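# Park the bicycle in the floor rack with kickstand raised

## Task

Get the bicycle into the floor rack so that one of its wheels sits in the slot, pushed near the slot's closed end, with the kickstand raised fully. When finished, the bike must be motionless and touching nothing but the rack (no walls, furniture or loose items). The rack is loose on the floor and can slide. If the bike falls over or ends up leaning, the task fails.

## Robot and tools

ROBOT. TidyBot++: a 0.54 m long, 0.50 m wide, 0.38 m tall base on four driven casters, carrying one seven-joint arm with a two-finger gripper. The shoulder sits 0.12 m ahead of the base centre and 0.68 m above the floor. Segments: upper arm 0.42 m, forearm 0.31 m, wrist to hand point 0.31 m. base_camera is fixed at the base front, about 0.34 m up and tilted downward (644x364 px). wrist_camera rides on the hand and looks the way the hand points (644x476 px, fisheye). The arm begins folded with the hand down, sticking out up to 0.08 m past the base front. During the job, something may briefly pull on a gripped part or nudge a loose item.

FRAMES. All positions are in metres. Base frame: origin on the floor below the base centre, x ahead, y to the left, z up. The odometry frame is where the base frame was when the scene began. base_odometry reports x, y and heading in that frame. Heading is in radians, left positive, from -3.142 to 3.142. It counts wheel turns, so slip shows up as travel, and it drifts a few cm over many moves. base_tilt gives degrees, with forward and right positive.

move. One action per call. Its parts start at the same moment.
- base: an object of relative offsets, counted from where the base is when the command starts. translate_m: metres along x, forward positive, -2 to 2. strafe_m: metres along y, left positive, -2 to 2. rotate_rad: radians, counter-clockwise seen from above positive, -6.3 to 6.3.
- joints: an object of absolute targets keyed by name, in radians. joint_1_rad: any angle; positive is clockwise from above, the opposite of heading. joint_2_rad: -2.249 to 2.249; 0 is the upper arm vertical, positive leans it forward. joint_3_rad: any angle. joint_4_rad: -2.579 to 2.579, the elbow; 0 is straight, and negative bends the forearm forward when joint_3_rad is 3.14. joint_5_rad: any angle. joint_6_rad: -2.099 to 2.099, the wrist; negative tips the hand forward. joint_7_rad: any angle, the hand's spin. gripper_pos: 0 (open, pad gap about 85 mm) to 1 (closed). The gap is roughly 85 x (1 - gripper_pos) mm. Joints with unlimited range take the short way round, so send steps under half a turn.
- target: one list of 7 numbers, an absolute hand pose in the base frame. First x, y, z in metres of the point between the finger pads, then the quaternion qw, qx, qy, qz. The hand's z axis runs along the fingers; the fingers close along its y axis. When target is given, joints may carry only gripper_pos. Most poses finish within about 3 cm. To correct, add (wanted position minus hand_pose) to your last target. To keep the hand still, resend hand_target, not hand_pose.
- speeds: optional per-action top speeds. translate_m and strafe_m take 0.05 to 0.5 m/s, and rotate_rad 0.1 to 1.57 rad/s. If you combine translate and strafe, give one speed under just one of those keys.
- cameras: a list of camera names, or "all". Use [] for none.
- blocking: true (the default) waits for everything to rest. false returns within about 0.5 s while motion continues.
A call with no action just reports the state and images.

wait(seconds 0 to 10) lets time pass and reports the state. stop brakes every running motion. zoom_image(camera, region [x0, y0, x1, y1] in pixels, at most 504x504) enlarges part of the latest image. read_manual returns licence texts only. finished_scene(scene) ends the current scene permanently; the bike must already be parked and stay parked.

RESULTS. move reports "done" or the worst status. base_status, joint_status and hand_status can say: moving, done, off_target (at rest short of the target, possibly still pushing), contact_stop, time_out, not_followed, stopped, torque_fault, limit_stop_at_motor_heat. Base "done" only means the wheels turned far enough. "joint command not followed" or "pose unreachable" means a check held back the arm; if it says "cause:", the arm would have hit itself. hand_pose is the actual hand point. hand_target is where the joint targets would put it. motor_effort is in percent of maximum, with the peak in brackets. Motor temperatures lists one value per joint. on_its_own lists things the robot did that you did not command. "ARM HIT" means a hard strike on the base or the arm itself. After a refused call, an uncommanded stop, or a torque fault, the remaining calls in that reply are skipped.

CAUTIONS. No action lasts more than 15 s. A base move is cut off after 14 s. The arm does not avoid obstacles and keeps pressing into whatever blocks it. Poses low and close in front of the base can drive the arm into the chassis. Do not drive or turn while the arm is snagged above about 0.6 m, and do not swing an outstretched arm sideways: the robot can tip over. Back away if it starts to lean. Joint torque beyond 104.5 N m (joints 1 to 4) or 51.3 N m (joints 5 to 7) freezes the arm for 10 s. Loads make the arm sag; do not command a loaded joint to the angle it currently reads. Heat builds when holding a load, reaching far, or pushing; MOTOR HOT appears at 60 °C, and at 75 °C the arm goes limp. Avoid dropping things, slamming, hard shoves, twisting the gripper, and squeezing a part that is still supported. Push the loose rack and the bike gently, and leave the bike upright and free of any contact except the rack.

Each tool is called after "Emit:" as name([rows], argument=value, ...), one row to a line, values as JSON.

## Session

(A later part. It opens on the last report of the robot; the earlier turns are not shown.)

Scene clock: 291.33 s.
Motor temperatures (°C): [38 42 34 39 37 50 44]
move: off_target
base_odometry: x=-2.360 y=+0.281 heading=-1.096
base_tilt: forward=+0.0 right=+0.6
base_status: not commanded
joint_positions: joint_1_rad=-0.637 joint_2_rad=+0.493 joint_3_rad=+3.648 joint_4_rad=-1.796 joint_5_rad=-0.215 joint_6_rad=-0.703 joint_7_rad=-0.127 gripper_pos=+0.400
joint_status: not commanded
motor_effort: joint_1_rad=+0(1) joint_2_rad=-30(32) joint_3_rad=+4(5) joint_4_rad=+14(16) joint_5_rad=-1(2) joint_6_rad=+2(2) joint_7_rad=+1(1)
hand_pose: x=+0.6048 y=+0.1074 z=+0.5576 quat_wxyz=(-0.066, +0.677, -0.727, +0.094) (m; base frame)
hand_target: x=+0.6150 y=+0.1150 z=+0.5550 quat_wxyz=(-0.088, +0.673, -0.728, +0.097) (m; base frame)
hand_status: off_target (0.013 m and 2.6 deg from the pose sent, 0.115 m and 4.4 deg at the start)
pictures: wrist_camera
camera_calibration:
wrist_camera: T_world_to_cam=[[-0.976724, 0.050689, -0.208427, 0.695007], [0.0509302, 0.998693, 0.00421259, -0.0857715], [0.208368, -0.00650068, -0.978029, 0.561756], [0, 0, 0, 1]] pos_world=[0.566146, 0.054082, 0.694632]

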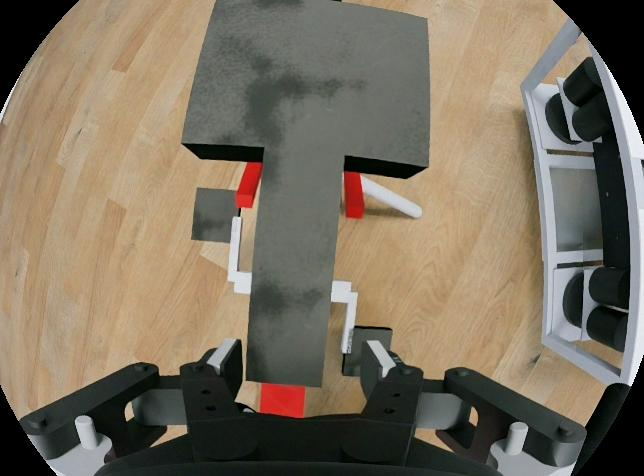

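Emit:
move(target=[0.635, 0.134, 0.470, -0.088, 0.673, -0.728, 0.097], cameras=["wrist_camera"])

Emit:
move(joints={"gripper_pos": 0.7}, cameras=["base_camera"])

Scene clock: 292.63 s.
Motor temperatures (°C): [38 42 34 39 37 50 44]
move: off_target
base_odometry: x=-2.360 y=+0.281 heading=-1.096
base_tilt: forward=+0.0 right=+0.6
base_status: not commanded
joint_positions: joint_1_rad=-0.640 joint_2_rad=+0.678 joint_3_rad=+3.656 joint_4_rad=-1.795 joint_5_rad=-0.443 joint_6_rad=-0.539 joint_7_rad=+0.020 gripper_pos=+0.400
joint_status: not commanded
motor_effort: joint_1_rad=-1(1) joint_2_rad=-32(34) joint_3_rad=+4(5) joint_4_rad=+10(15) joint_5_rad=-1(2) joint_6_rad=+1(3) joint_7_rad=+1(1)
hand_pose: x=+0.6329 y=+0.1278 z=+0.4820 quat_wxyz=(-0.080, +0.674, -0.728, +0.095) (m; base frame)
hand_target: x=+0.6350 y=+0.1340 z=+0.4700 quat_wxyz=(-0.088, +0.673, -0.728, +0.097) (m; base frame)
hand_status: off_target (0.014 m and 0.9 deg from the pose sent, 0.096 m and 2.6 deg at the start)
pictures: wrist_camera
camera_calibration:
wrist_camera: T_world_to_cam=[[-0.971633, 0.0596994, -0.228836, 0.711122], [0.0552186, 0.998137, 0.0259399, -0.120426], [0.229958, 0.0125681, -0.973119, 0.463637], [0, 0, 0, 1]] pos_world=[0.590982, 0.0719209, 0.617028]

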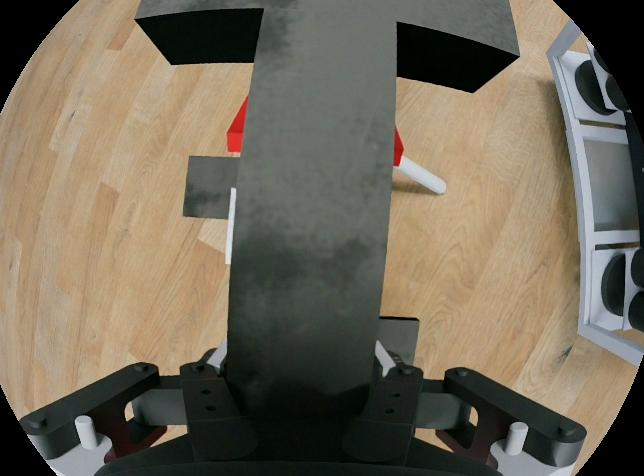

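Scene clock: 293.33 s.
Motor temperatures (°C): [38 42 34 39 37 50 44]
move: off_target
base_odometry: x=-2.361 y=+0.281 heading=-1.096
base_tilt: forward=-0.1 right=+0.6
base_status: not commanded
joint_positions: joint_1_rad=-0.642 joint_2_rad=+0.667 joint_3_rad=+3.661 joint_4_rad=-1.800 joint_5_rad=-0.450 joint_6_rad=-0.535 joint_7_rad=+0.022 gripper_pos=+0.510
joint_status: gripper_pos off_target (ended at +0.510, target +0.700)
motor_effort: joint_1_rad=+0(1) joint_2_rad=-25(31) joint_3_rad=+4(5) joint_4_rad=+11(15) joint_5_rad=-1(2) joint_6_rad=+5(9) joint_7_rad=+1(3)
hand_pose: x=+0.6338 y=+0.1278 z=+0.4870 quat_wxyz=(-0.086, +0.671, -0.730, +0.096) (m; base frame)
hand_target: x=+0.6350 y=+0.1340 z=+0.4700 quat_wxyz=(-0.088, +0.673, -0.728, +0.097) (m; base frame)
hand_status: not commanded
pictures: base_camera

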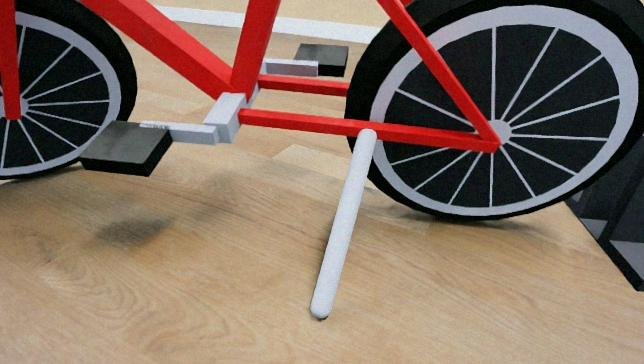

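Emit:
move(base={"translate_m": 0.055}, target=[0.635, 0.132, 0.476, -0.045, 0.673, -0.735, 0.048], speeds={"translate_m": 0.1}, cameras=[])

Emit:
move(base={"translate_m": 0.055}, target=[0.635, 0.130, 0.484, 0, 0.6704, -0.742, 0], speeds={"translate_m": 0.1}, cameras=[])

Emit:
move(base={"translate_m": 0.06}, target=[0.635, 0.130, 0.480, 0.045, 0.668, -0.742, -0.048], speeds={"translate_m": 0.1}, cameras=["base_camera"])

Emit:
move(base={"translate_m": -0.06}, target=[0.635, 0.130, 0.484, 0, 0.6704, -0.742, 0], speeds={"translate_m": 0.1})

Scene clock: 294.63 s.
Motor temperatures (°C): [38 42 34 39 37 50 44]
move: off_target
base_odometry: x=-2.335 y=+0.232 heading=-1.096
base_tilt: forward=+0.0 right=+0.6
base_status: done
joint_positions: joint_1_rad=-0.560 joint_2_rad=+0.670 joint_3_rad=+3.629 joint_4_rad=-1.696 joint_5_rad=-0.423 joint_6_rad=-0.728 joint_7_rad=+0.012 gripper_pos=+0.523
joint_status: not commanded
motor_effort: joint_1_rad=-2(3) joint_2_rad=-27(28) joint_3_rad=+2(4) joint_4_rad=+18(20) joint_5_rad=-4(5) joint_6_rad=+9(13) joint_7_rad=+1(3)
hand_pose: x=+0.6303 y=+0.1222 z=+0.4980 quat_wxyz=(-0.058, +0.668, -0.741, +0.046) (m; base frame)
hand_target: x=+0.6350 y=+0.1320 z=+0.4760 quat_wxyz=(-0.045, +0.674, -0.736, +0.048) (m; base frame)
hand_status: off_target (0.024 m and 1.7 deg from the pose sent, 0.012 m and 7.2 deg at the start)
pictures: none
No camera images: "cameras" was empty.

Scene clock: 295.77 s.
Motor temperatures (°C): [38 42 34 39 37 50 44]
move: off_target
base_odometry: x=-2.310 y=+0.183 heading=-1.096
base_tilt: forward=+0.0 right=+0.6
base_status: done
joint_positions: joint_1_rad=-0.488 joint_2_rad=+0.725 joint_3_rad=+3.564 joint_4_rad=-1.514 joint_5_rad=-0.392 joint_6_rad=-0.917 joint_7_rad=-0.025 gripper_pos=+0.539
joint_status: not commanded
motor_effort: joint_1_rad=+0(2) joint_2_rad=-32(34) joint_3_rad=+3(4) joint_4_rad=+14(21) joint_5_rad=-4(5) joint_6_rad=+4(12) joint_7_rad=+0(2)
hand_pose: x=+0.6474 y=+0.1391 z=+0.5062 quat_wxyz=(-0.037, +0.675, -0.737, +0.004) (m; base frame)
hand_target: x=+0.6350 y=+0.1300 z=+0.4840 quat_wxyz=(+0.000, +0.670, -0.742, +0.000) (m; base frame)
hand_status: off_target (0.027 m and 4.3 deg from the pose sent, 0.017 m and 8.5 deg at the start)
pictures: none
No camera images: "cameras" was empty.

Scene clock: 297.30 s.
Motor temperatures (°C): [38 42 34 39 37 50 44]
move: off_target
base_odometry: x=-2.282 y=+0.130 heading=-1.096
base_tilt: forward=+0.0 right=+0.6
base_status: done
joint_positions: joint_1_rad=-0.423 joint_2_rad=+0.806 joint_3_rad=+3.509 joint_4_rad=-1.349 joint_5_rad=-0.362 joint_6_rad=-1.119 joint_7_rad=-0.040 gripper_pos=+0.539
joint_status: not commanded
motor_effort: joint_1_rad=+0(1) joint_2_rad=-35(38) joint_3_rad=+3(4) joint_4_rad=+12(17) joint_5_rad=-4(6) joint_6_rad=+3(6) joint_7_rad=-2(3)
hand_pose: x=+0.6462 y=+0.1435 z=+0.5010 quat_wxyz=(+0.011, +0.684, -0.728, -0.045) (m; base frame)
hand_target: x=+0.6350 y=+0.1300 z=+0.4800 quat_wxyz=(+0.045, +0.668, -0.742, -0.048) (m; base frame)
hand_status: off_target (0.027 m and 4.6 deg from the pose sent, 0.030 m and 11.1 deg at the start)
pictures: base_camera

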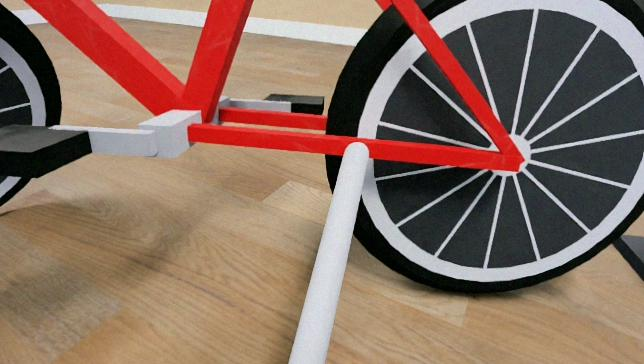

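Scene clock: 298.47 s.
Motor temperatures (°C): [38 42 34 39 37 50 44]
move: off_target
base_odometry: x=-2.310 y=+0.183 heading=-1.096
base_tilt: forward=+0.0 right=+0.6
base_status: done
joint_positions: joint_1_rad=-0.468 joint_2_rad=+0.738 joint_3_rad=+3.523 joint_4_rad=-1.473 joint_5_rad=-0.362 joint_6_rad=-0.980 joint_7_rad=-0.044 gripper_pos=+0.545
joint_status: not commanded
motor_effort: joint_1_rad=+0(2) joint_2_rad=-29(38) joint_3_rad=+2(4) joint_4_rad=+9(12) joint_5_rad=-2(5) joint_6_rad=+0(3) joint_7_rad=+0(2)
hand_pose: x=+0.6404 y=+0.1472 z=+0.5064 quat_wxyz=(-0.020, +0.683, -0.730, -0.014) (m; base frame)
hand_target: x=+0.6350 y=+0.1300 z=+0.4840 quat_wxyz=(+0.000, +0.670, -0.742, +0.000) (m; base frame)
hand_status: off_target (0.029 m and 3.5 deg from the pose sent, 0.024 m and 5.8 deg at the start)
pictures: base_camera, wrist_camera
camera_calibration:
wrist_camera: T_world_to_cam=[[-0.998655, 0.0508005, 0.0103302, 0.620339], [0.051525, 0.994617, 0.0899022, -0.170299], [-0.00570747, 0.0903136, -0.995897, 0.636398], [0, 0, 0, 1]] pos_world=[0.631912, 0.0803937, 0.642689]

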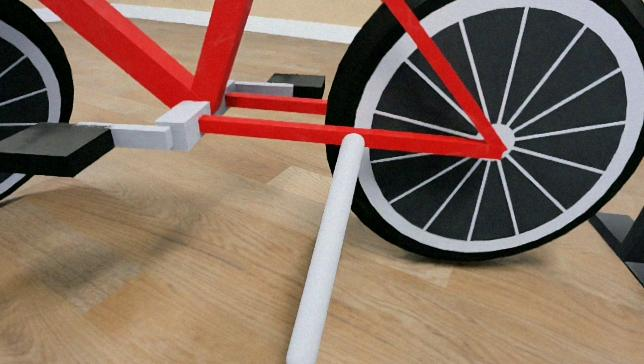

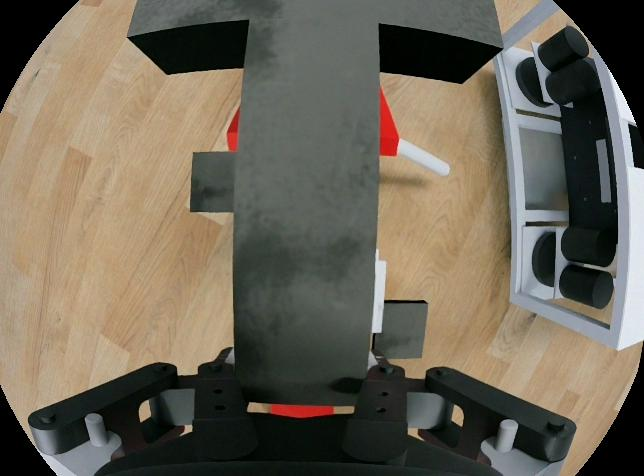

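Emit:
move(base={"strafe_m": -0.10}, target=[0.635, 0.225, 0.484, 0, 0.6704, -0.742, 0], speeds={"strafe_m": 0.1})

Emit:
zoom_image(camera="base_camera", region=[484, 100, 644, 320])

Emit:
zoom_image(camera="base_camera", region=[244, 0, 644, 300])

Scene clock: 300.27 s.
Motor temperatures (°C): [38 42 34 39 37 50 44]
move: off_target
base_odometry: x=-2.399 y=+0.137 heading=-1.096
base_tilt: forward=+0.0 right=+0.6
base_status: done
joint_positions: joint_1_rad=-0.615 joint_2_rad=+0.784 joint_3_rad=+3.524 joint_4_rad=-1.373 joint_5_rad=-0.341 joint_6_rad=-1.008 joint_7_rad=-0.258 gripper_pos=+0.550
joint_status: not commanded
motor_effort: joint_1_rad=+0(5) joint_2_rad=-36(38) joint_3_rad=+3(7) joint_4_rad=+12(15) joint_5_rad=+1(7) joint_6_rad=+0(7) joint_7_rad=+4(6)
hand_pose: x=+0.6411 y=+0.2321 z=+0.5071 quat_wxyz=(-0.022, +0.672, -0.740, -0.002) (m; base frame)
hand_target: x=+0.6350 y=+0.2250 z=+0.4840 quat_wxyz=(+0.000, +0.670, -0.742, +0.000) (m; base frame)
hand_status: off_target (0.025 m and 2.6 deg from the pose sent, 0.081 m and 3.5 deg at the start)
pictures: base_camera, wrist_camera
camera_calibration:
wrist_camera: T_world_to_cam=[[-0.996729, 0.0802235, -0.00978302, 0.618911], [0.079256, 0.993962, 0.0758766, -0.265347], [0.015811, 0.0748531, -0.997069, 0.619855], [0, 0, 0, 1]] pos_world=[0.628116, 0.167696, 0.644227]

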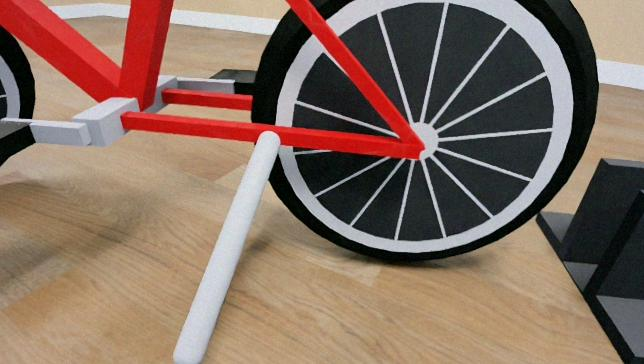

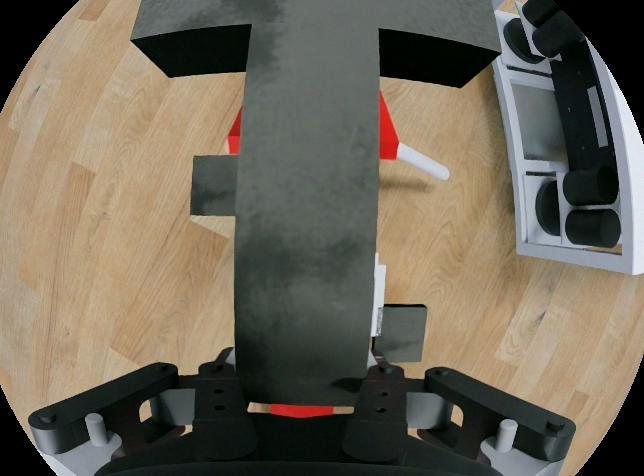

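Scaled by 2.291.

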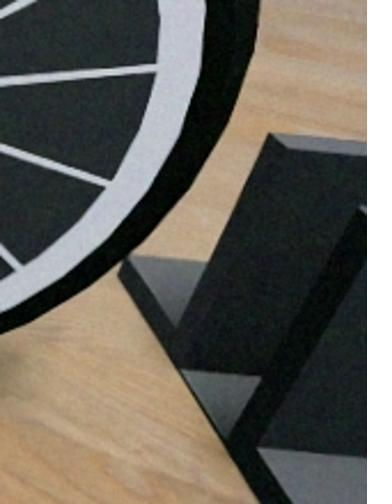

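Scaled by 1.260.

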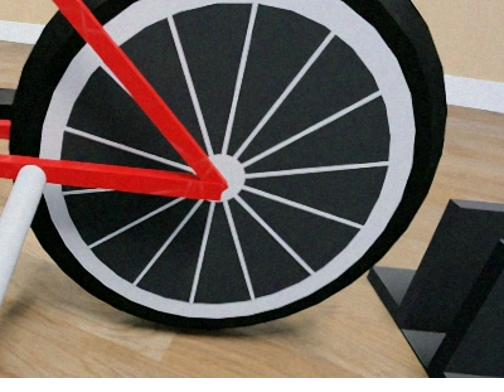

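Emit:
zoom_image(camera="base_camera", region=[340, 200, 500, 300])

Scaled by 3.150.

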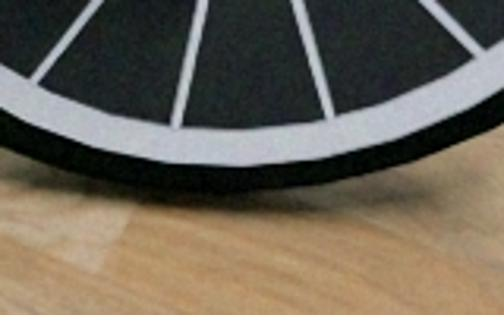

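Emit:
move(base={"translate_m": -0.06}, target=[0.635, 0.225, 0.482, -0.045, 0.673, -0.735, 0.048], speeds={"translate_m": 0.1}, cameras=["base_camera"])

Emit:
move(base={"strafe_m": -0.05, "translate_m": -0.0055}, speeds={"strafe_m": 0.1}, cameras=["base_camera"])

Emit:
zoom_image(camera="base_camera", region=[384, 60, 644, 320])

Scene clock: 303.93 s.
Motor temperatures (°C): [38 42 34 39 37 50 44]
move: off_target
base_odometry: x=-2.427 y=+0.190 heading=-1.095
base_tilt: forward=+0.0 right=+0.6
base_status: done
joint_positions: joint_1_rad=-0.710 joint_2_rad=+0.741 joint_3_rad=+3.600 joint_4_rad=-1.514 joint_5_rad=-0.345 joint_6_rad=-0.852 joint_7_rad=-0.258 gripper_pos=+0.557
joint_status: not commanded
motor_effort: joint_1_rad=-1(3) joint_2_rad=-28(39) joint_3_rad=+2(4) joint_4_rad=+12(13) joint_5_rad=+3(4) joint_6_rad=+2(4) joint_7_rad=+5(6)
hand_pose: x=+0.6329 y=+0.2259 z=+0.5026 quat_wxyz=(-0.045, +0.671, -0.739, +0.041) (m; base frame)
hand_target: x=+0.6350 y=+0.2250 z=+0.4820 quat_wxyz=(-0.045, +0.674, -0.736, +0.048) (m; base frame)
hand_status: off_target (0.021 m and 0.9 deg from the pose sent, 0.027 m and 6.3 deg at the start)
pictures: base_camera

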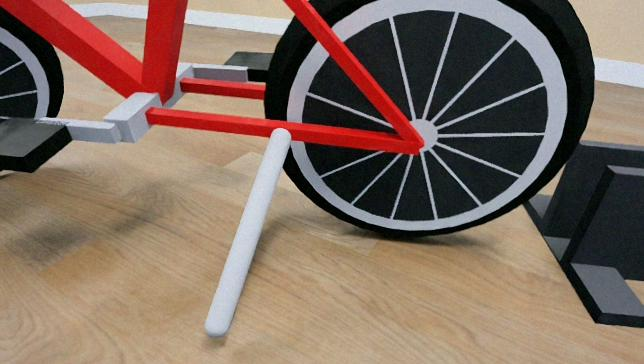

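Scene clock: 305.27 s.
Motor temperatures (°C): [38 42 34 39 37 50 44]
move: done
base_odometry: x=-2.474 y=+0.173 heading=-1.095
base_tilt: forward=+0.0 right=+0.6
base_status: done
joint_positions: joint_1_rad=-0.711 joint_2_rad=+0.749 joint_3_rad=+3.613 joint_4_rad=-1.519 joint_5_rad=-0.369 joint_6_rad=-0.808 joint_7_rad=-0.262 gripper_pos=+0.558
joint_status: not commanded
motor_effort: joint_1_rad=+0(6) joint_2_rad=-34(38) joint_3_rad=+3(9) joint_4_rad=+12(14) joint_5_rad=+3(8) joint_6_rad=-3(5) joint_7_rad=+6(8)
hand_pose: x=+0.6458 y=+0.2253 z=+0.5005 quat_wxyz=(-0.063, +0.659, -0.747, +0.050) (m; base frame)
hand_target: x=+0.6350 y=+0.2250 z=+0.4820 quat_wxyz=(-0.045, +0.674, -0.736, +0.048) (m; base frame)
hand_status: not commanded
pictures: base_camera

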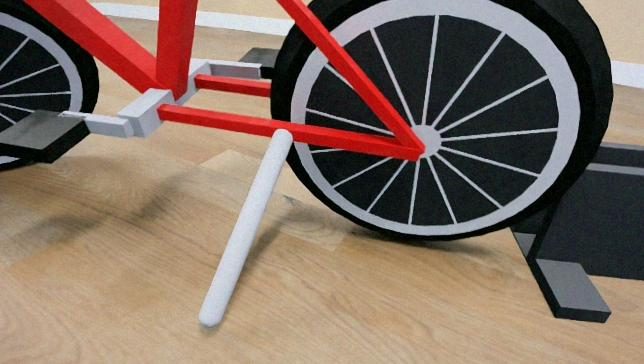

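Scaled by 1.938.

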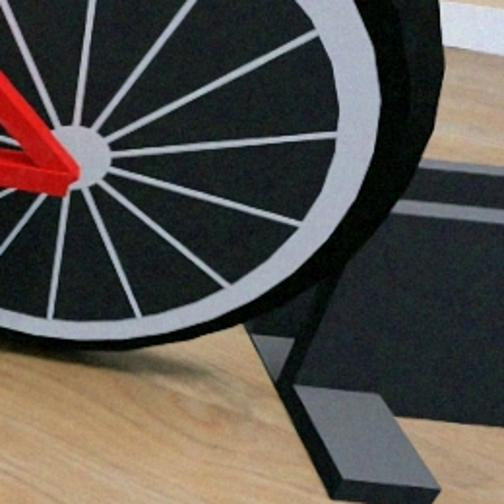

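Emit:
move(base={"translate_m": 0.035}, speeds={"translate_m": 0.1}, target=[0.635, 0.225, 0.484, -0.02, 0.671, -0.74, 0.022], cameras=["base_camera"])

Emit:
zoom_image(camera="base_camera", region=[384, 60, 644, 320])

Scene clock: 307.03 s.
Motor temperatures (°C): [38 42 34 39 37 50 44]
move: off_target
base_odometry: x=-2.458 y=+0.141 heading=-1.096
base_tilt: forward=+0.0 right=+0.6
base_status: done
joint_positions: joint_1_rad=-0.666 joint_2_rad=+0.759 joint_3_rad=+3.584 joint_4_rad=-1.452 joint_5_rad=-0.363 joint_6_rad=-0.892 joint_7_rad=-0.263 gripper_pos=+0.563
joint_status: not commanded
motor_effort: joint_1_rad=+0(2) joint_2_rad=-33(37) joint_3_rad=+3(5) joint_4_rad=+15(17) joint_5_rad=-1(3) joint_6_rad=+4(5) joint_7_rad=+2(6)
hand_pose: x=+0.6495 y=+0.2258 z=+0.5070 quat_wxyz=(-0.051, +0.660, -0.749, +0.030) (m; base frame)
hand_target: x=+0.6350 y=+0.2250 z=+0.4840 quat_wxyz=(-0.020, +0.671, -0.740, +0.022) (m; base frame)
hand_status: off_target (0.027 m and 4.0 deg from the pose sent, 0.020 m and 6.0 deg at the start)
pictures: base_camera

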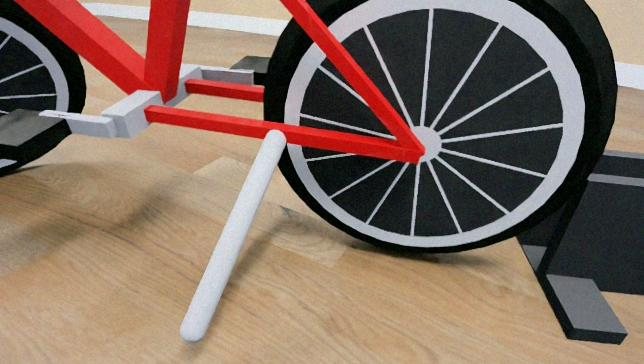

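Scaled by 1.938.

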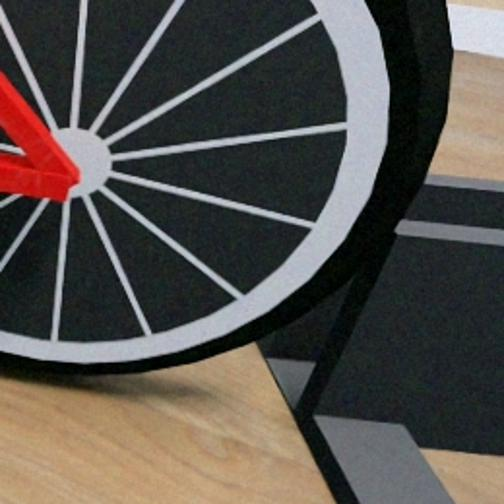

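Emit:
move(base={"strafe_m": -0.04, "translate_m": -0.0044}, speeds={"strafe_m": 0.06}, cameras=["base_camera"])

Emit:
zoom_image(camera="base_camera", region=[384, 60, 644, 320])

Scene clock: 308.33 s.
Motor temperatures (°C): [38 42 34 39 37 50 44]
move: done
base_odometry: x=-2.495 y=+0.127 heading=-1.096
base_tilt: forward=+0.0 right=+0.6
base_status: done
joint_positions: joint_1_rad=-0.685 joint_2_rad=+0.770 joint_3_rad=+3.551 joint_4_rad=-1.422 joint_5_rad=-0.368 joint_6_rad=-0.890 joint_7_rad=-0.284 gripper_pos=+0.563
joint_status: not commanded
motor_effort: joint_1_rad=+4(7) joint_2_rad=-37(39) joint_3_rad=+7(10) joint_4_rad=+9(14) joint_5_rad=+8(10) joint_6_rad=-6(8) joint_7_rad=+8(9)
hand_pose: x=+0.6477 y=+0.2588 z=+0.5069 quat_wxyz=(-0.063, +0.669, -0.740, +0.020) (m; base frame)
hand_target: x=+0.6350 y=+0.2250 z=+0.4840 quat_wxyz=(-0.020, +0.671, -0.740, +0.022) (m; base frame)
hand_status: not commanded
pictures: base_camera

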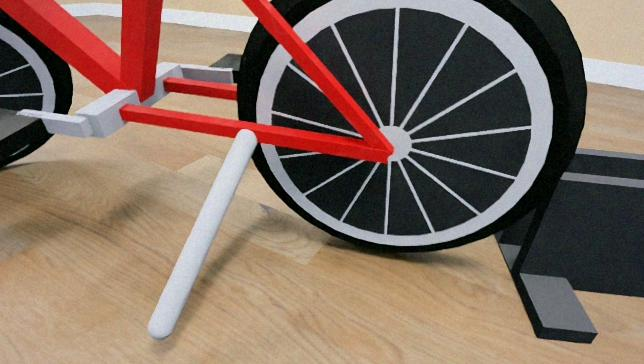

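Scaled by 1.938.

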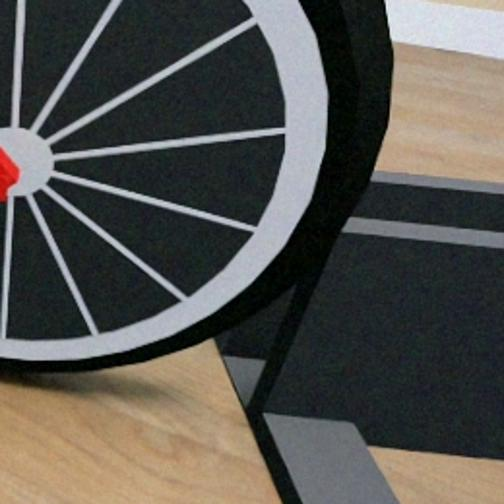

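Emit:
zoom_image(camera="base_camera", region=[460, 130, 600, 270])

Scaled by 3.600.

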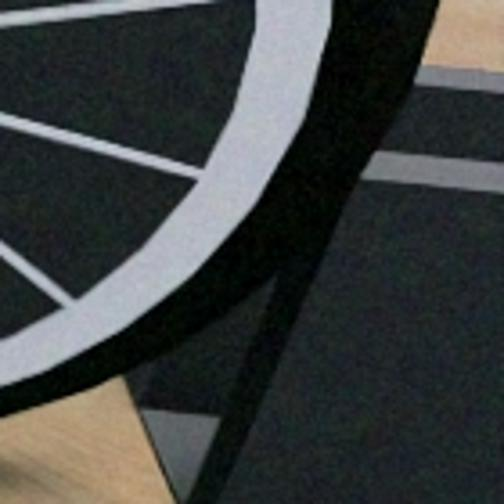

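Emit:
move(base={"strafe_m": 0.03, "translate_m": 0.0035}, speeds={"strafe_m": 0.1}, cameras=[])

Emit:
move(base={"translate_m": 0.03}, speeds={"translate_m": 0.1}, target=[0.635, 0.225, 0.486, 0, 0.6704, -0.742, 0], cameras=["base_camera"])

Emit:
zoom_image(camera="base_camera", region=[460, 130, 600, 270])

Scene clock: 309.80 s.
Motor temperatures (°C): [38 42 34 39 37 50 44]
move: done
base_odometry: x=-2.467 y=+0.138 heading=-1.096
base_tilt: forward=+0.0 right=+0.6
base_status: done
joint_positions: joint_1_rad=-0.667 joint_2_rad=+0.765 joint_3_rad=+3.566 joint_4_rad=-1.432 joint_5_rad=-0.349 joint_6_rad=-0.902 joint_7_rad=-0.269 gripper_pos=+0.564
joint_status: not commanded
motor_effort: joint_1_rad=+0(4) joint_2_rad=-30(38) joint_3_rad=+3(7) joint_4_rad=+12(14) joint_5_rad=-3(8) joint_6_rad=+2(6) joint_7_rad=-1(8)
hand_pose: x=+0.6500 y=+0.2349 z=+0.5074 quat_wxyz=(-0.050, +0.667, -0.742, +0.029) (m; base frame)
hand_target: x=+0.6350 y=+0.2250 z=+0.4840 quat_wxyz=(-0.020, +0.671, -0.740, +0.022) (m; base frame)
hand_status: not commanded
pictures: none
No camera images: "cameras" was empty.

Scene clock: 310.67 s.
Motor temperatures (°C): [38 42 34 39 37 50 44]
move: off_target
base_odometry: x=-2.453 y=+0.111 heading=-1.096
base_tilt: forward=+0.0 right=+0.6
base_status: done
joint_positions: joint_1_rad=-0.627 joint_2_rad=+0.781 joint_3_rad=+3.541 joint_4_rad=-1.374 joint_5_rad=-0.349 joint_6_rad=-0.983 joint_7_rad=-0.269 gripper_pos=+0.567
joint_status: not commanded
motor_effort: joint_1_rad=-1(2) joint_2_rad=-33(37) joint_3_rad=+3(5) joint_4_rad=+14(16) joint_5_rad=-2(4) joint_6_rad=+3(5) joint_7_rad=+0(1)
hand_pose: x=+0.6499 y=+0.2335 z=+0.5103 quat_wxyz=(-0.035, +0.666, -0.745, +0.008) (m; base frame)
hand_target: x=+0.6350 y=+0.2250 z=+0.4860 quat_wxyz=(+0.000, +0.670, -0.742, +0.000) (m; base frame)
hand_status: off_target (0.030 m and 4.1 deg from the pose sent, 0.028 m and 6.7 deg at the start)
pictures: base_camera

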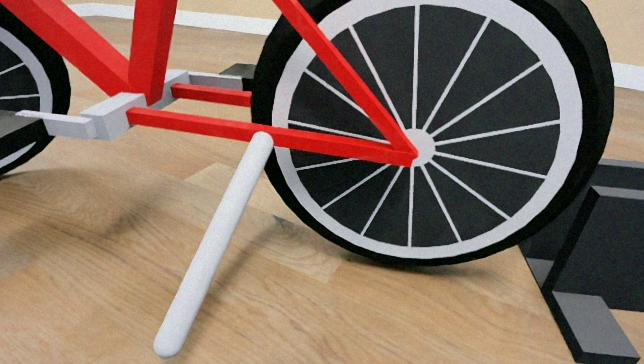

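Scaled by 3.600.

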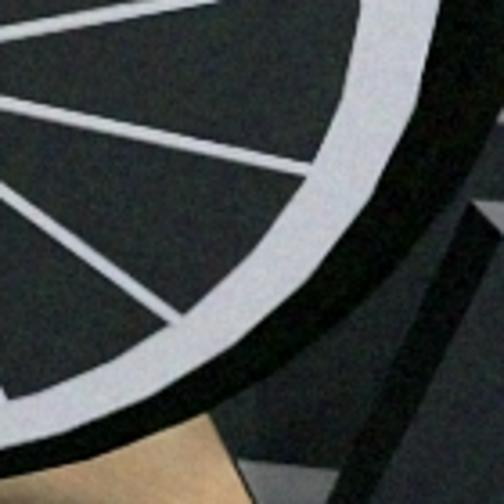

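Emit:
move(base={"strafe_m": -0.04, "translate_m": -0.0044}, speeds={"strafe_m": 0.06}, cameras=["base_camera"])

Emit:
zoom_image(camera="base_camera", region=[460, 130, 600, 270])

Scene clock: 311.93 s.
Motor temperatures (°C): [38 42 34 39 37 50 44]
move: done
base_odometry: x=-2.491 y=+0.096 heading=-1.096
base_tilt: forward=+0.0 right=+0.6
base_status: done
joint_positions: joint_1_rad=-0.638 joint_2_rad=+0.792 joint_3_rad=+3.521 joint_4_rad=-1.346 joint_5_rad=-0.357 joint_6_rad=-0.981 joint_7_rad=-0.296 gripper_pos=+0.567
joint_status: not commanded
motor_effort: joint_1_rad=+3(6) joint_2_rad=-38(40) joint_3_rad=+6(9) joint_4_rad=+7(13) joint_5_rad=+7(10) joint_6_rad=-8(10) joint_7_rad=+8(9)
hand_pose: x=+0.6521 y=+0.2567 z=+0.5105 quat_wxyz=(-0.045, +0.666, -0.744, +0.002) (m; base frame)
hand_target: x=+0.6350 y=+0.2250 z=+0.4860 quat_wxyz=(+0.000, +0.670, -0.742, +0.000) (m; base frame)
hand_status: not commanded
pictures: base_camera

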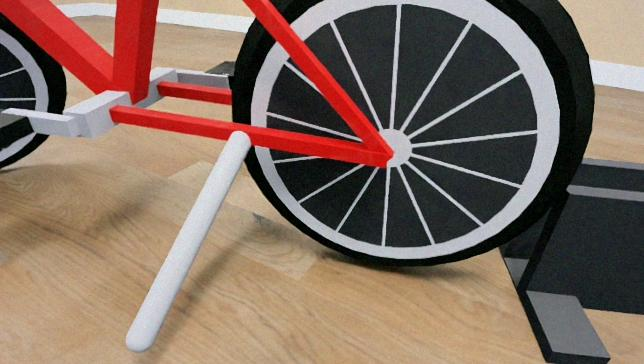

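Scaled by 3.600.

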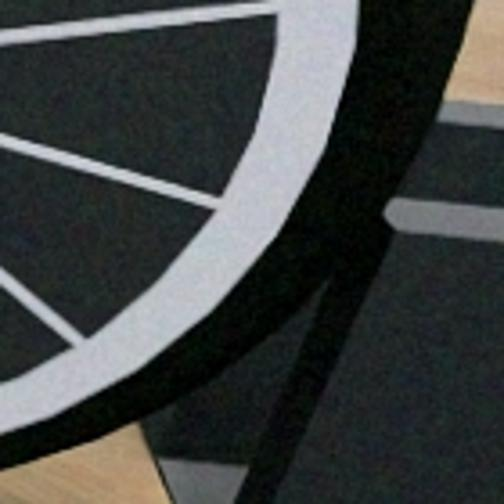

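Emit:
move(base={"translate_m": 0.025}, speeds={"translate_m": 0.06}, cameras=["base_camera"])

Emit:
zoom_image(camera="base_camera", region=[460, 130, 600, 270])

Scene clock: 312.93 s.
Motor temperatures (°C): [38 42 34 39 37 50 44]
move: done
base_odometry: x=-2.480 y=+0.074 heading=-1.096
base_tilt: forward=+0.0 right=+0.6
base_status: done
joint_positions: joint_1_rad=-0.636 joint_2_rad=+0.788 joint_3_rad=+3.521 joint_4_rad=-1.350 joint_5_rad=-0.357 joint_6_rad=-1.005 joint_7_rad=-0.296 gripper_pos=+0.567
joint_status: not commanded
motor_effort: joint_1_rad=+2(4) joint_2_rad=-32(40) joint_3_rad=+6(7) joint_4_rad=+11(12) joint_5_rad=+3(8) joint_6_rad=+2(8) joint_7_rad=+3(8)
hand_pose: x=+0.6442 y=+0.2536 z=+0.5112 quat_wxyz=(-0.035, +0.666, -0.745, -0.005) (m; base frame)
hand_target: x=+0.6350 y=+0.2250 z=+0.4860 quat_wxyz=(+0.000, +0.670, -0.742, +0.000) (m; base frame)
hand_status: not commanded
pictures: base_camera

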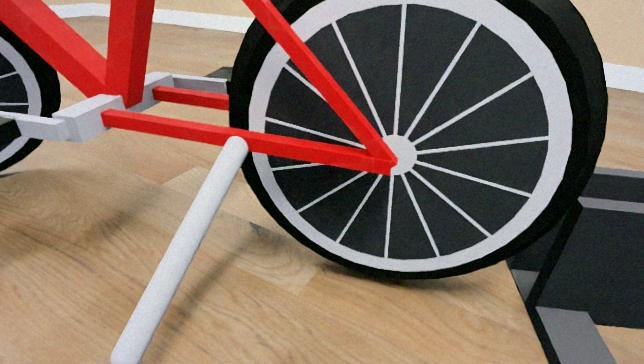

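Scaled by 3.600.

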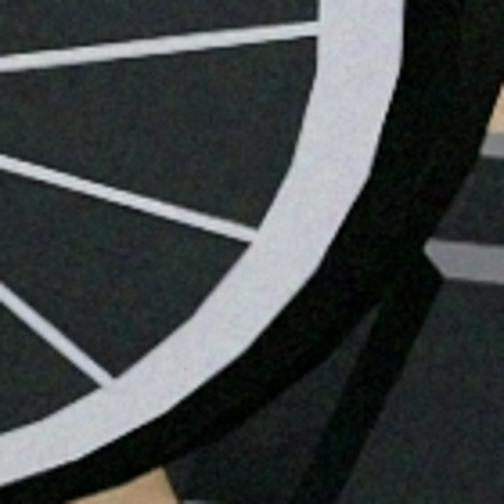

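Emit:
move(base={"strafe_m": -0.04, "translate_m": -0.0044}, speeds={"strafe_m": 0.06}, cameras=["base_camera"])

Emit:
zoom_image(camera="base_camera", region=[440, 130, 580, 270])

Scene clock: 314.27 s.
Motor temperatures (°C): [38 42 34 39 37 50 44]
move: done
base_odometry: x=-2.517 y=+0.059 heading=-1.096
base_tilt: forward=+0.0 right=+0.6
base_status: done
joint_positions: joint_1_rad=-0.657 joint_2_rad=+0.794 joint_3_rad=+3.502 joint_4_rad=-1.335 joint_5_rad=-0.382 joint_6_rad=-0.983 joint_7_rad=-0.305 gripper_pos=+0.567
joint_status: not commanded
motor_effort: joint_1_rad=+8(10) joint_2_rad=-38(40) joint_3_rad=+9(12) joint_4_rad=+6(10) joint_5_rad=+12(14) joint_6_rad=-8(10) joint_7_rad=+9(10)
hand_pose: x=+0.6442 y=+0.2838 z=+0.5118 quat_wxyz=(-0.054, +0.671, -0.740, -0.014) (m; base frame)
hand_target: x=+0.6350 y=+0.2250 z=+0.4860 quat_wxyz=(+0.000, +0.670, -0.742, +0.000) (m; base frame)
hand_status: not commanded
pictures: base_camera

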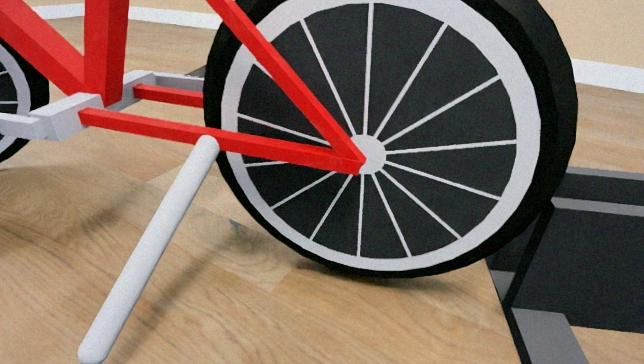

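Scaled by 3.600.

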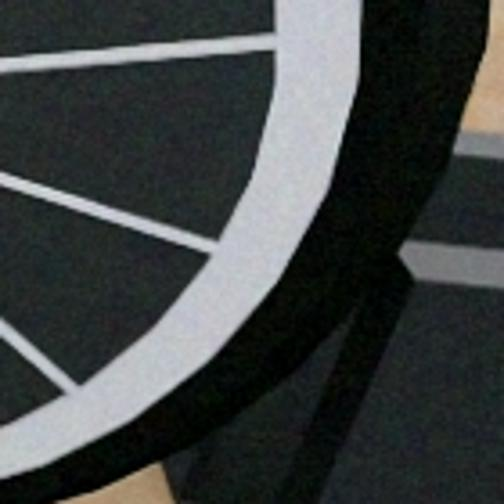

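Emit:
move(base={"translate_m": 0.02}, speeds={"translate_m": 0.05}, cameras=["base_camera"])

Emit:
zoom_image(camera="base_camera", region=[440, 130, 580, 270])

Scene clock: 315.40 s.
Motor temperatures (°C): [38 42 34 39 37 50 44]
move: done
base_odometry: x=-2.508 y=+0.042 heading=-1.096
base_tilt: forward=+0.0 right=+0.6
base_status: done
joint_positions: joint_1_rad=-0.652 joint_2_rad=+0.790 joint_3_rad=+3.502 joint_4_rad=-1.342 joint_5_rad=-0.382 joint_6_rad=-1.000 joint_7_rad=-0.305 gripper_pos=+0.567
joint_status: not commanded
motor_effort: joint_1_rad=+5(8) joint_2_rad=-32(39) joint_3_rad=+8(10) joint_4_rad=+9(10) joint_5_rad=+7(12) joint_6_rad=+0(8) joint_7_rad=+4(9)
hand_pose: x=+0.6385 y=+0.2788 z=+0.5121 quat_wxyz=(-0.046, +0.668, -0.742, -0.019) (m; base frame)
hand_target: x=+0.6350 y=+0.2250 z=+0.4860 quat_wxyz=(+0.000, +0.670, -0.742, +0.000) (m; base frame)
hand_status: not commanded
pictures: base_camera

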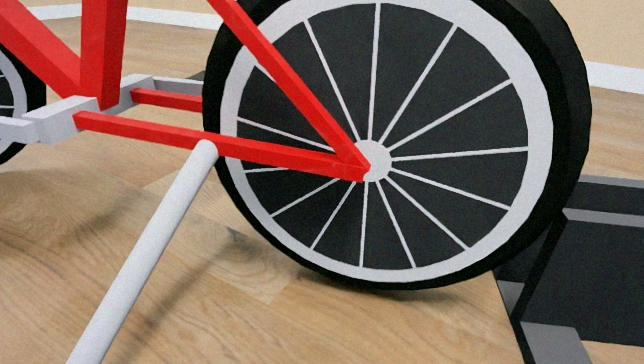

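Scaled by 3.600.

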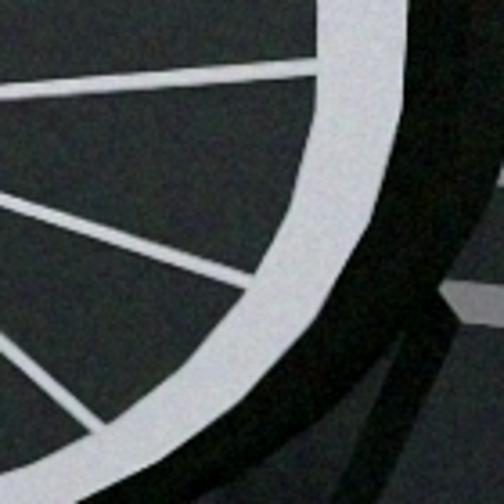

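Emit:
move(base={"translate_m": 0.018, "strafe_m": -0.02}, speeds={"translate_m": 0.05}, cameras=["base_camera"])

Emit:
zoom_image(camera="base_camera", region=[440, 130, 580, 270])

Scene clock: 316.50 s.
Motor temperatures (°C): [38 42 34 39 37 50 44]
move: done
base_odometry: x=-2.517 y=+0.017 heading=-1.096
base_tilt: forward=+0.0 right=+0.6
base_status: done
joint_positions: joint_1_rad=-0.654 joint_2_rad=+0.789 joint_3_rad=+3.497 joint_4_rad=-1.341 joint_5_rad=-0.390 joint_6_rad=-1.000 joint_7_rad=-0.305 gripper_pos=+0.567
joint_status: not commanded
motor_effort: joint_1_rad=+7(9) joint_2_rad=-32(34) joint_3_rad=+10(13) joint_4_rad=+9(11) joint_5_rad=+12(14) joint_6_rad=+4(4) joint_7_rad=+8(9)
hand_pose: x=+0.6363 y=+0.2845 z=+0.5127 quat_wxyz=(-0.049, +0.669, -0.742, -0.024) (m; base frame)
hand_target: x=+0.6350 y=+0.2250 z=+0.4860 quat_wxyz=(+0.000, +0.670, -0.742, +0.000) (m; base frame)
hand_status: not commanded
pictures: base_camera

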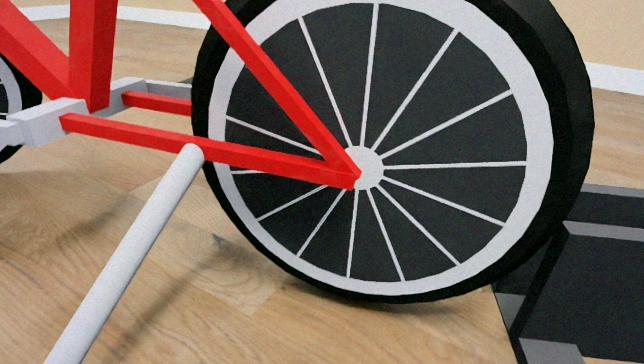

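Scaled by 3.600.

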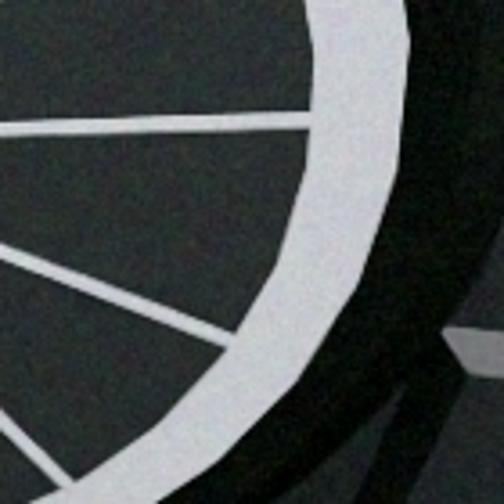

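Emit:
move(base={"translate_m": 0.0, "strafe_m": -0.04}, speeds={"translate_m": 0.05}, cameras=["base_camera", "wrist_camera"])

Emit:
zoom_image(camera="base_camera", region=[440, 130, 580, 270])

Scene clock: 318.00 s.
Motor temperatures (°C): [38 42 34 39 37 50 44]
move: done
base_odometry: x=-2.552 y=-0.002 heading=-1.095
base_tilt: forward=+0.0 right=+0.6
base_status: done
joint_positions: joint_1_rad=-0.660 joint_2_rad=+0.793 joint_3_rad=+3.491 joint_4_rad=-1.332 joint_5_rad=-0.413 joint_6_rad=-0.989 joint_7_rad=-0.324 gripper_pos=+0.567
joint_status: not commanded
motor_effort: joint_1_rad=+8(11) joint_2_rad=-38(41) joint_3_rad=+11(14) joint_4_rad=+5(9) joint_5_rad=+17(20) joint_6_rad=-7(10) joint_7_rad=+12(13)
hand_pose: x=+0.6378 y=+0.2990 z=+0.5132 quat_wxyz=(-0.060, +0.661, -0.747, -0.032) (m; base frame)
hand_target: x=+0.6350 y=+0.2250 z=+0.4860 quat_wxyz=(+0.000, +0.670, -0.742, +0.000) (m; base frame)
hand_status: not commanded
pictures: base_camera, wrist_camera
camera_calibration:
wrist_camera: T_world_to_cam=[[-0.994259, 0.105731, -0.016403, 0.604532], [0.101389, 0.979998, 0.171242, -0.390945], [0.0341805, 0.168596, -0.985092, 0.57511], [0, 0, 0, 1]] pos_world=[0.621042, 0.222246, 0.643399]

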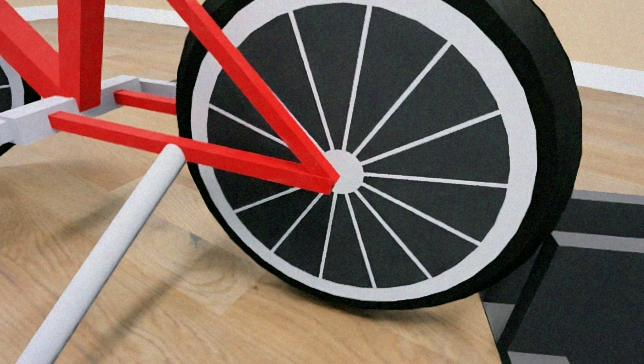

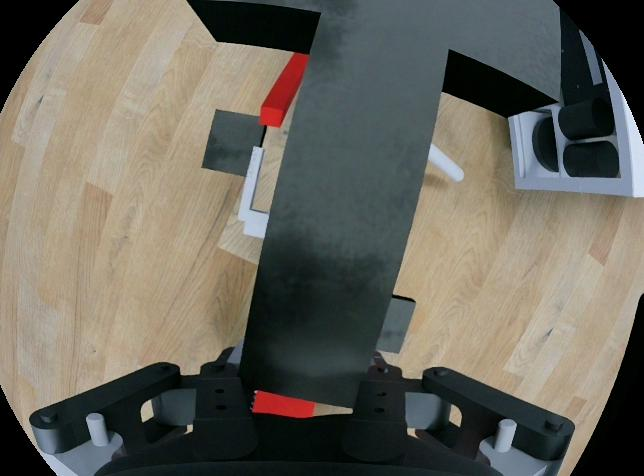

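Scaled by 3.600.

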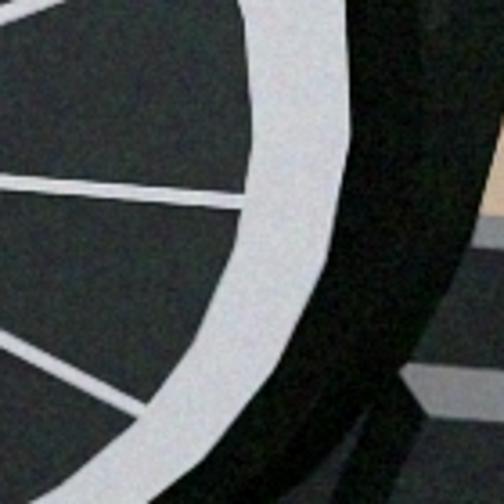

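Emit:
move(base={"strafe_m": -0.08, "translate_m": 0.0}, speeds={"strafe_m": 0.1}, target=[0.635, 0.355, 0.486, 0, 0.6704, -0.742, 0], cameras=["base_camera"])

Emit:
zoom_image(camera="base_camera", region=[380, 110, 580, 310])

Scene clock: 320.17 s.
Motor temperatures (°C): [38 42 34 39 37 50 44]
move: off_target
base_odometry: x=-2.623 y=-0.039 heading=-1.096
base_tilt: forward=+0.0 right=+0.6
base_status: done
joint_positions: joint_1_rad=-0.736 joint_2_rad=+0.912 joint_3_rad=+3.483 joint_4_rad=-1.074 joint_5_rad=-0.388 joint_6_rad=-1.122 joint_7_rad=-0.495 gripper_pos=+0.567
joint_status: not commanded
motor_effort: joint_1_rad=+1(12) joint_2_rad=-42(42) joint_3_rad=+4(13) joint_4_rad=+15(15) joint_5_rad=+2(19) joint_6_rad=+1(8) joint_7_rad=+3(13)
hand_pose: x=+0.6466 y=+0.3790 z=+0.5130 quat_wxyz=(-0.051, +0.662, -0.747, -0.031) (m; base frame)
hand_target: x=+0.6350 y=+0.3550 z=+0.4860 quat_wxyz=(+0.000, +0.670, -0.742, +0.000) (m; base frame)
hand_status: off_target (0.038 m and 7.0 deg from the pose sent, 0.062 m and 7.8 deg at the start)
pictures: base_camera

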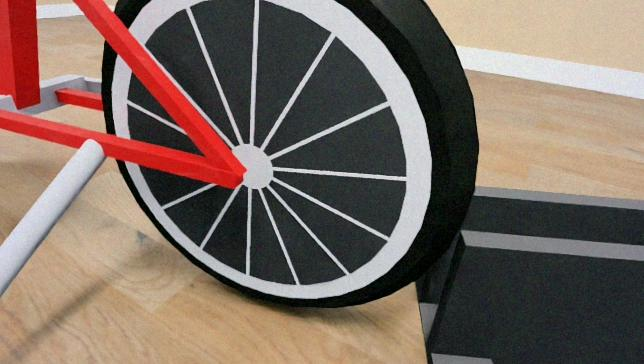

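Scaled by 2.520.

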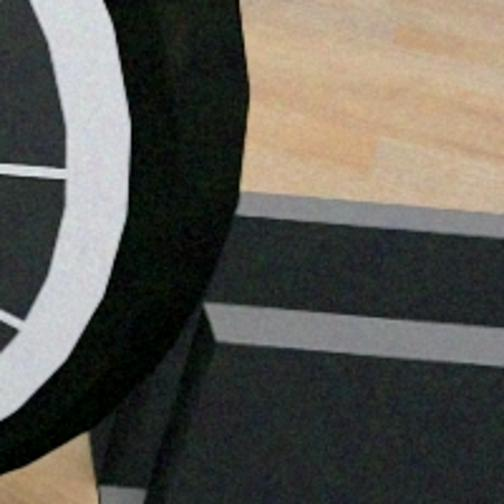

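Emit:
move(base={"strafe_m": -0.06, "translate_m": 0.0}, speeds={"strafe_m": 0.06}, cameras=["base_camera"])

Emit:
zoom_image(camera="base_camera", region=[360, 110, 560, 310])

Scene clock: 322.03 s.
Motor temperatures (°C): [38 42 34 39 37 50 44]
move: done
base_odometry: x=-2.676 y=-0.066 heading=-1.096
base_tilt: forward=+0.0 right=+0.6
base_status: done
joint_positions: joint_1_rad=-0.768 joint_2_rad=+0.933 joint_3_rad=+3.473 joint_4_rad=-1.028 joint_5_rad=-0.388 joint_6_rad=-1.116 joint_7_rad=-0.574 gripper_pos=+0.567
joint_status: not commanded
motor_effort: joint_1_rad=+3(6) joint_2_rad=-41(46) joint_3_rad=+7(9) joint_4_rad=+7(14) joint_5_rad=+11(14) joint_6_rad=-8(13) joint_7_rad=+10(13)
hand_pose: x=+0.6436 y=+0.4113 z=+0.5133 quat_wxyz=(-0.063, +0.651, -0.756, -0.033) (m; base frame)
hand_target: x=+0.6350 y=+0.3550 z=+0.4860 quat_wxyz=(+0.000, +0.670, -0.742, +0.000) (m; base frame)
hand_status: not commanded
pictures: base_camera

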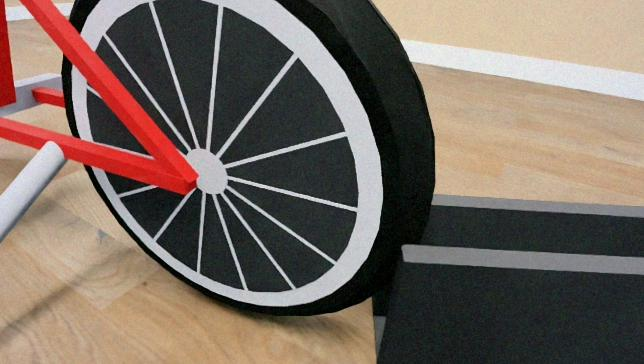

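Scaled by 2.520.

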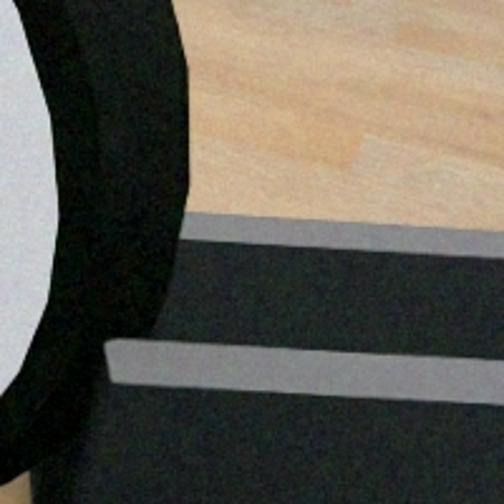

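Emit:
move(base={"strafe_m": -0.07, "translate_m": -0.004}, speeds={"strafe_m": 0.08}, cameras=["base_camera", "wrist_camera"])

Scene clock: 323.60 s.
Motor temperatures (°C): [38 42 34 39 37 50 44]
move: done
base_odometry: x=-2.740 y=-0.095 heading=-1.096
base_tilt: forward=+0.0 right=+0.6
base_status: done
joint_positions: joint_1_rad=-0.783 joint_2_rad=+0.942 joint_3_rad=+3.458 joint_4_rad=-1.006 joint_5_rad=-0.389 joint_6_rad=-1.095 joint_7_rad=-0.585 gripper_pos=+0.567
joint_status: not commanded
motor_effort: joint_1_rad=+6(8) joint_2_rad=-43(53) joint_3_rad=+8(10) joint_4_rad=+4(8) joint_5_rad=+9(15) joint_6_rad=-12(18) joint_7_rad=+6(13)
hand_pose: x=+0.6432 y=+0.4335 z=+0.5147 quat_wxyz=(-0.079, +0.656, -0.750, -0.037) (m; base frame)
hand_target: x=+0.6350 y=+0.3550 z=+0.4860 quat_wxyz=(+0.000, +0.670, -0.742, +0.000) (m; base frame)
hand_status: not commanded
pictures: base_camera, wrist_camera
camera_calibration:
wrist_camera: T_world_to_cam=[[-0.992397, 0.118398, -0.0336163, 0.597847], [0.109045, 0.972472, 0.205931, -0.54308], [0.0570728, 0.2007, -0.977989, 0.521421], [0, 0, 0, 1]] pos_world=[0.622763, 0.352696, 0.641879]

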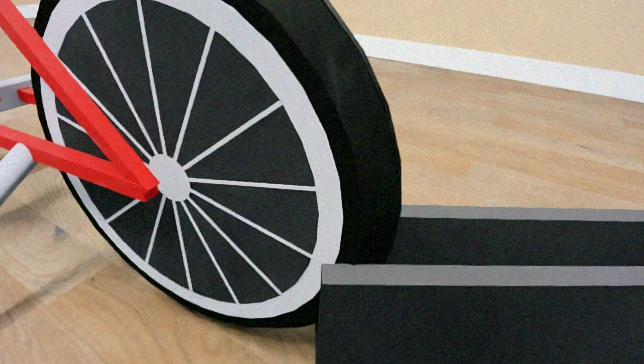

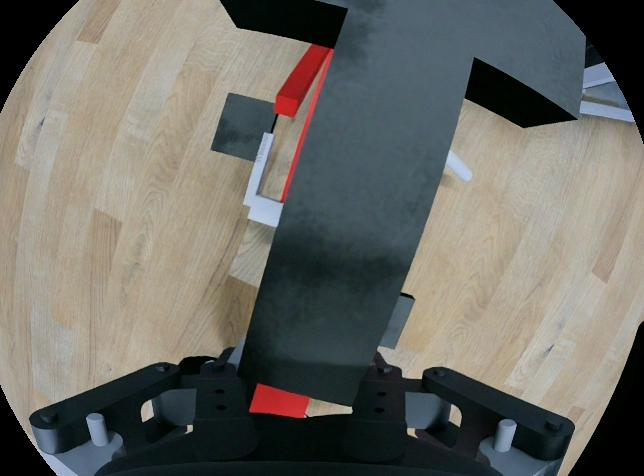

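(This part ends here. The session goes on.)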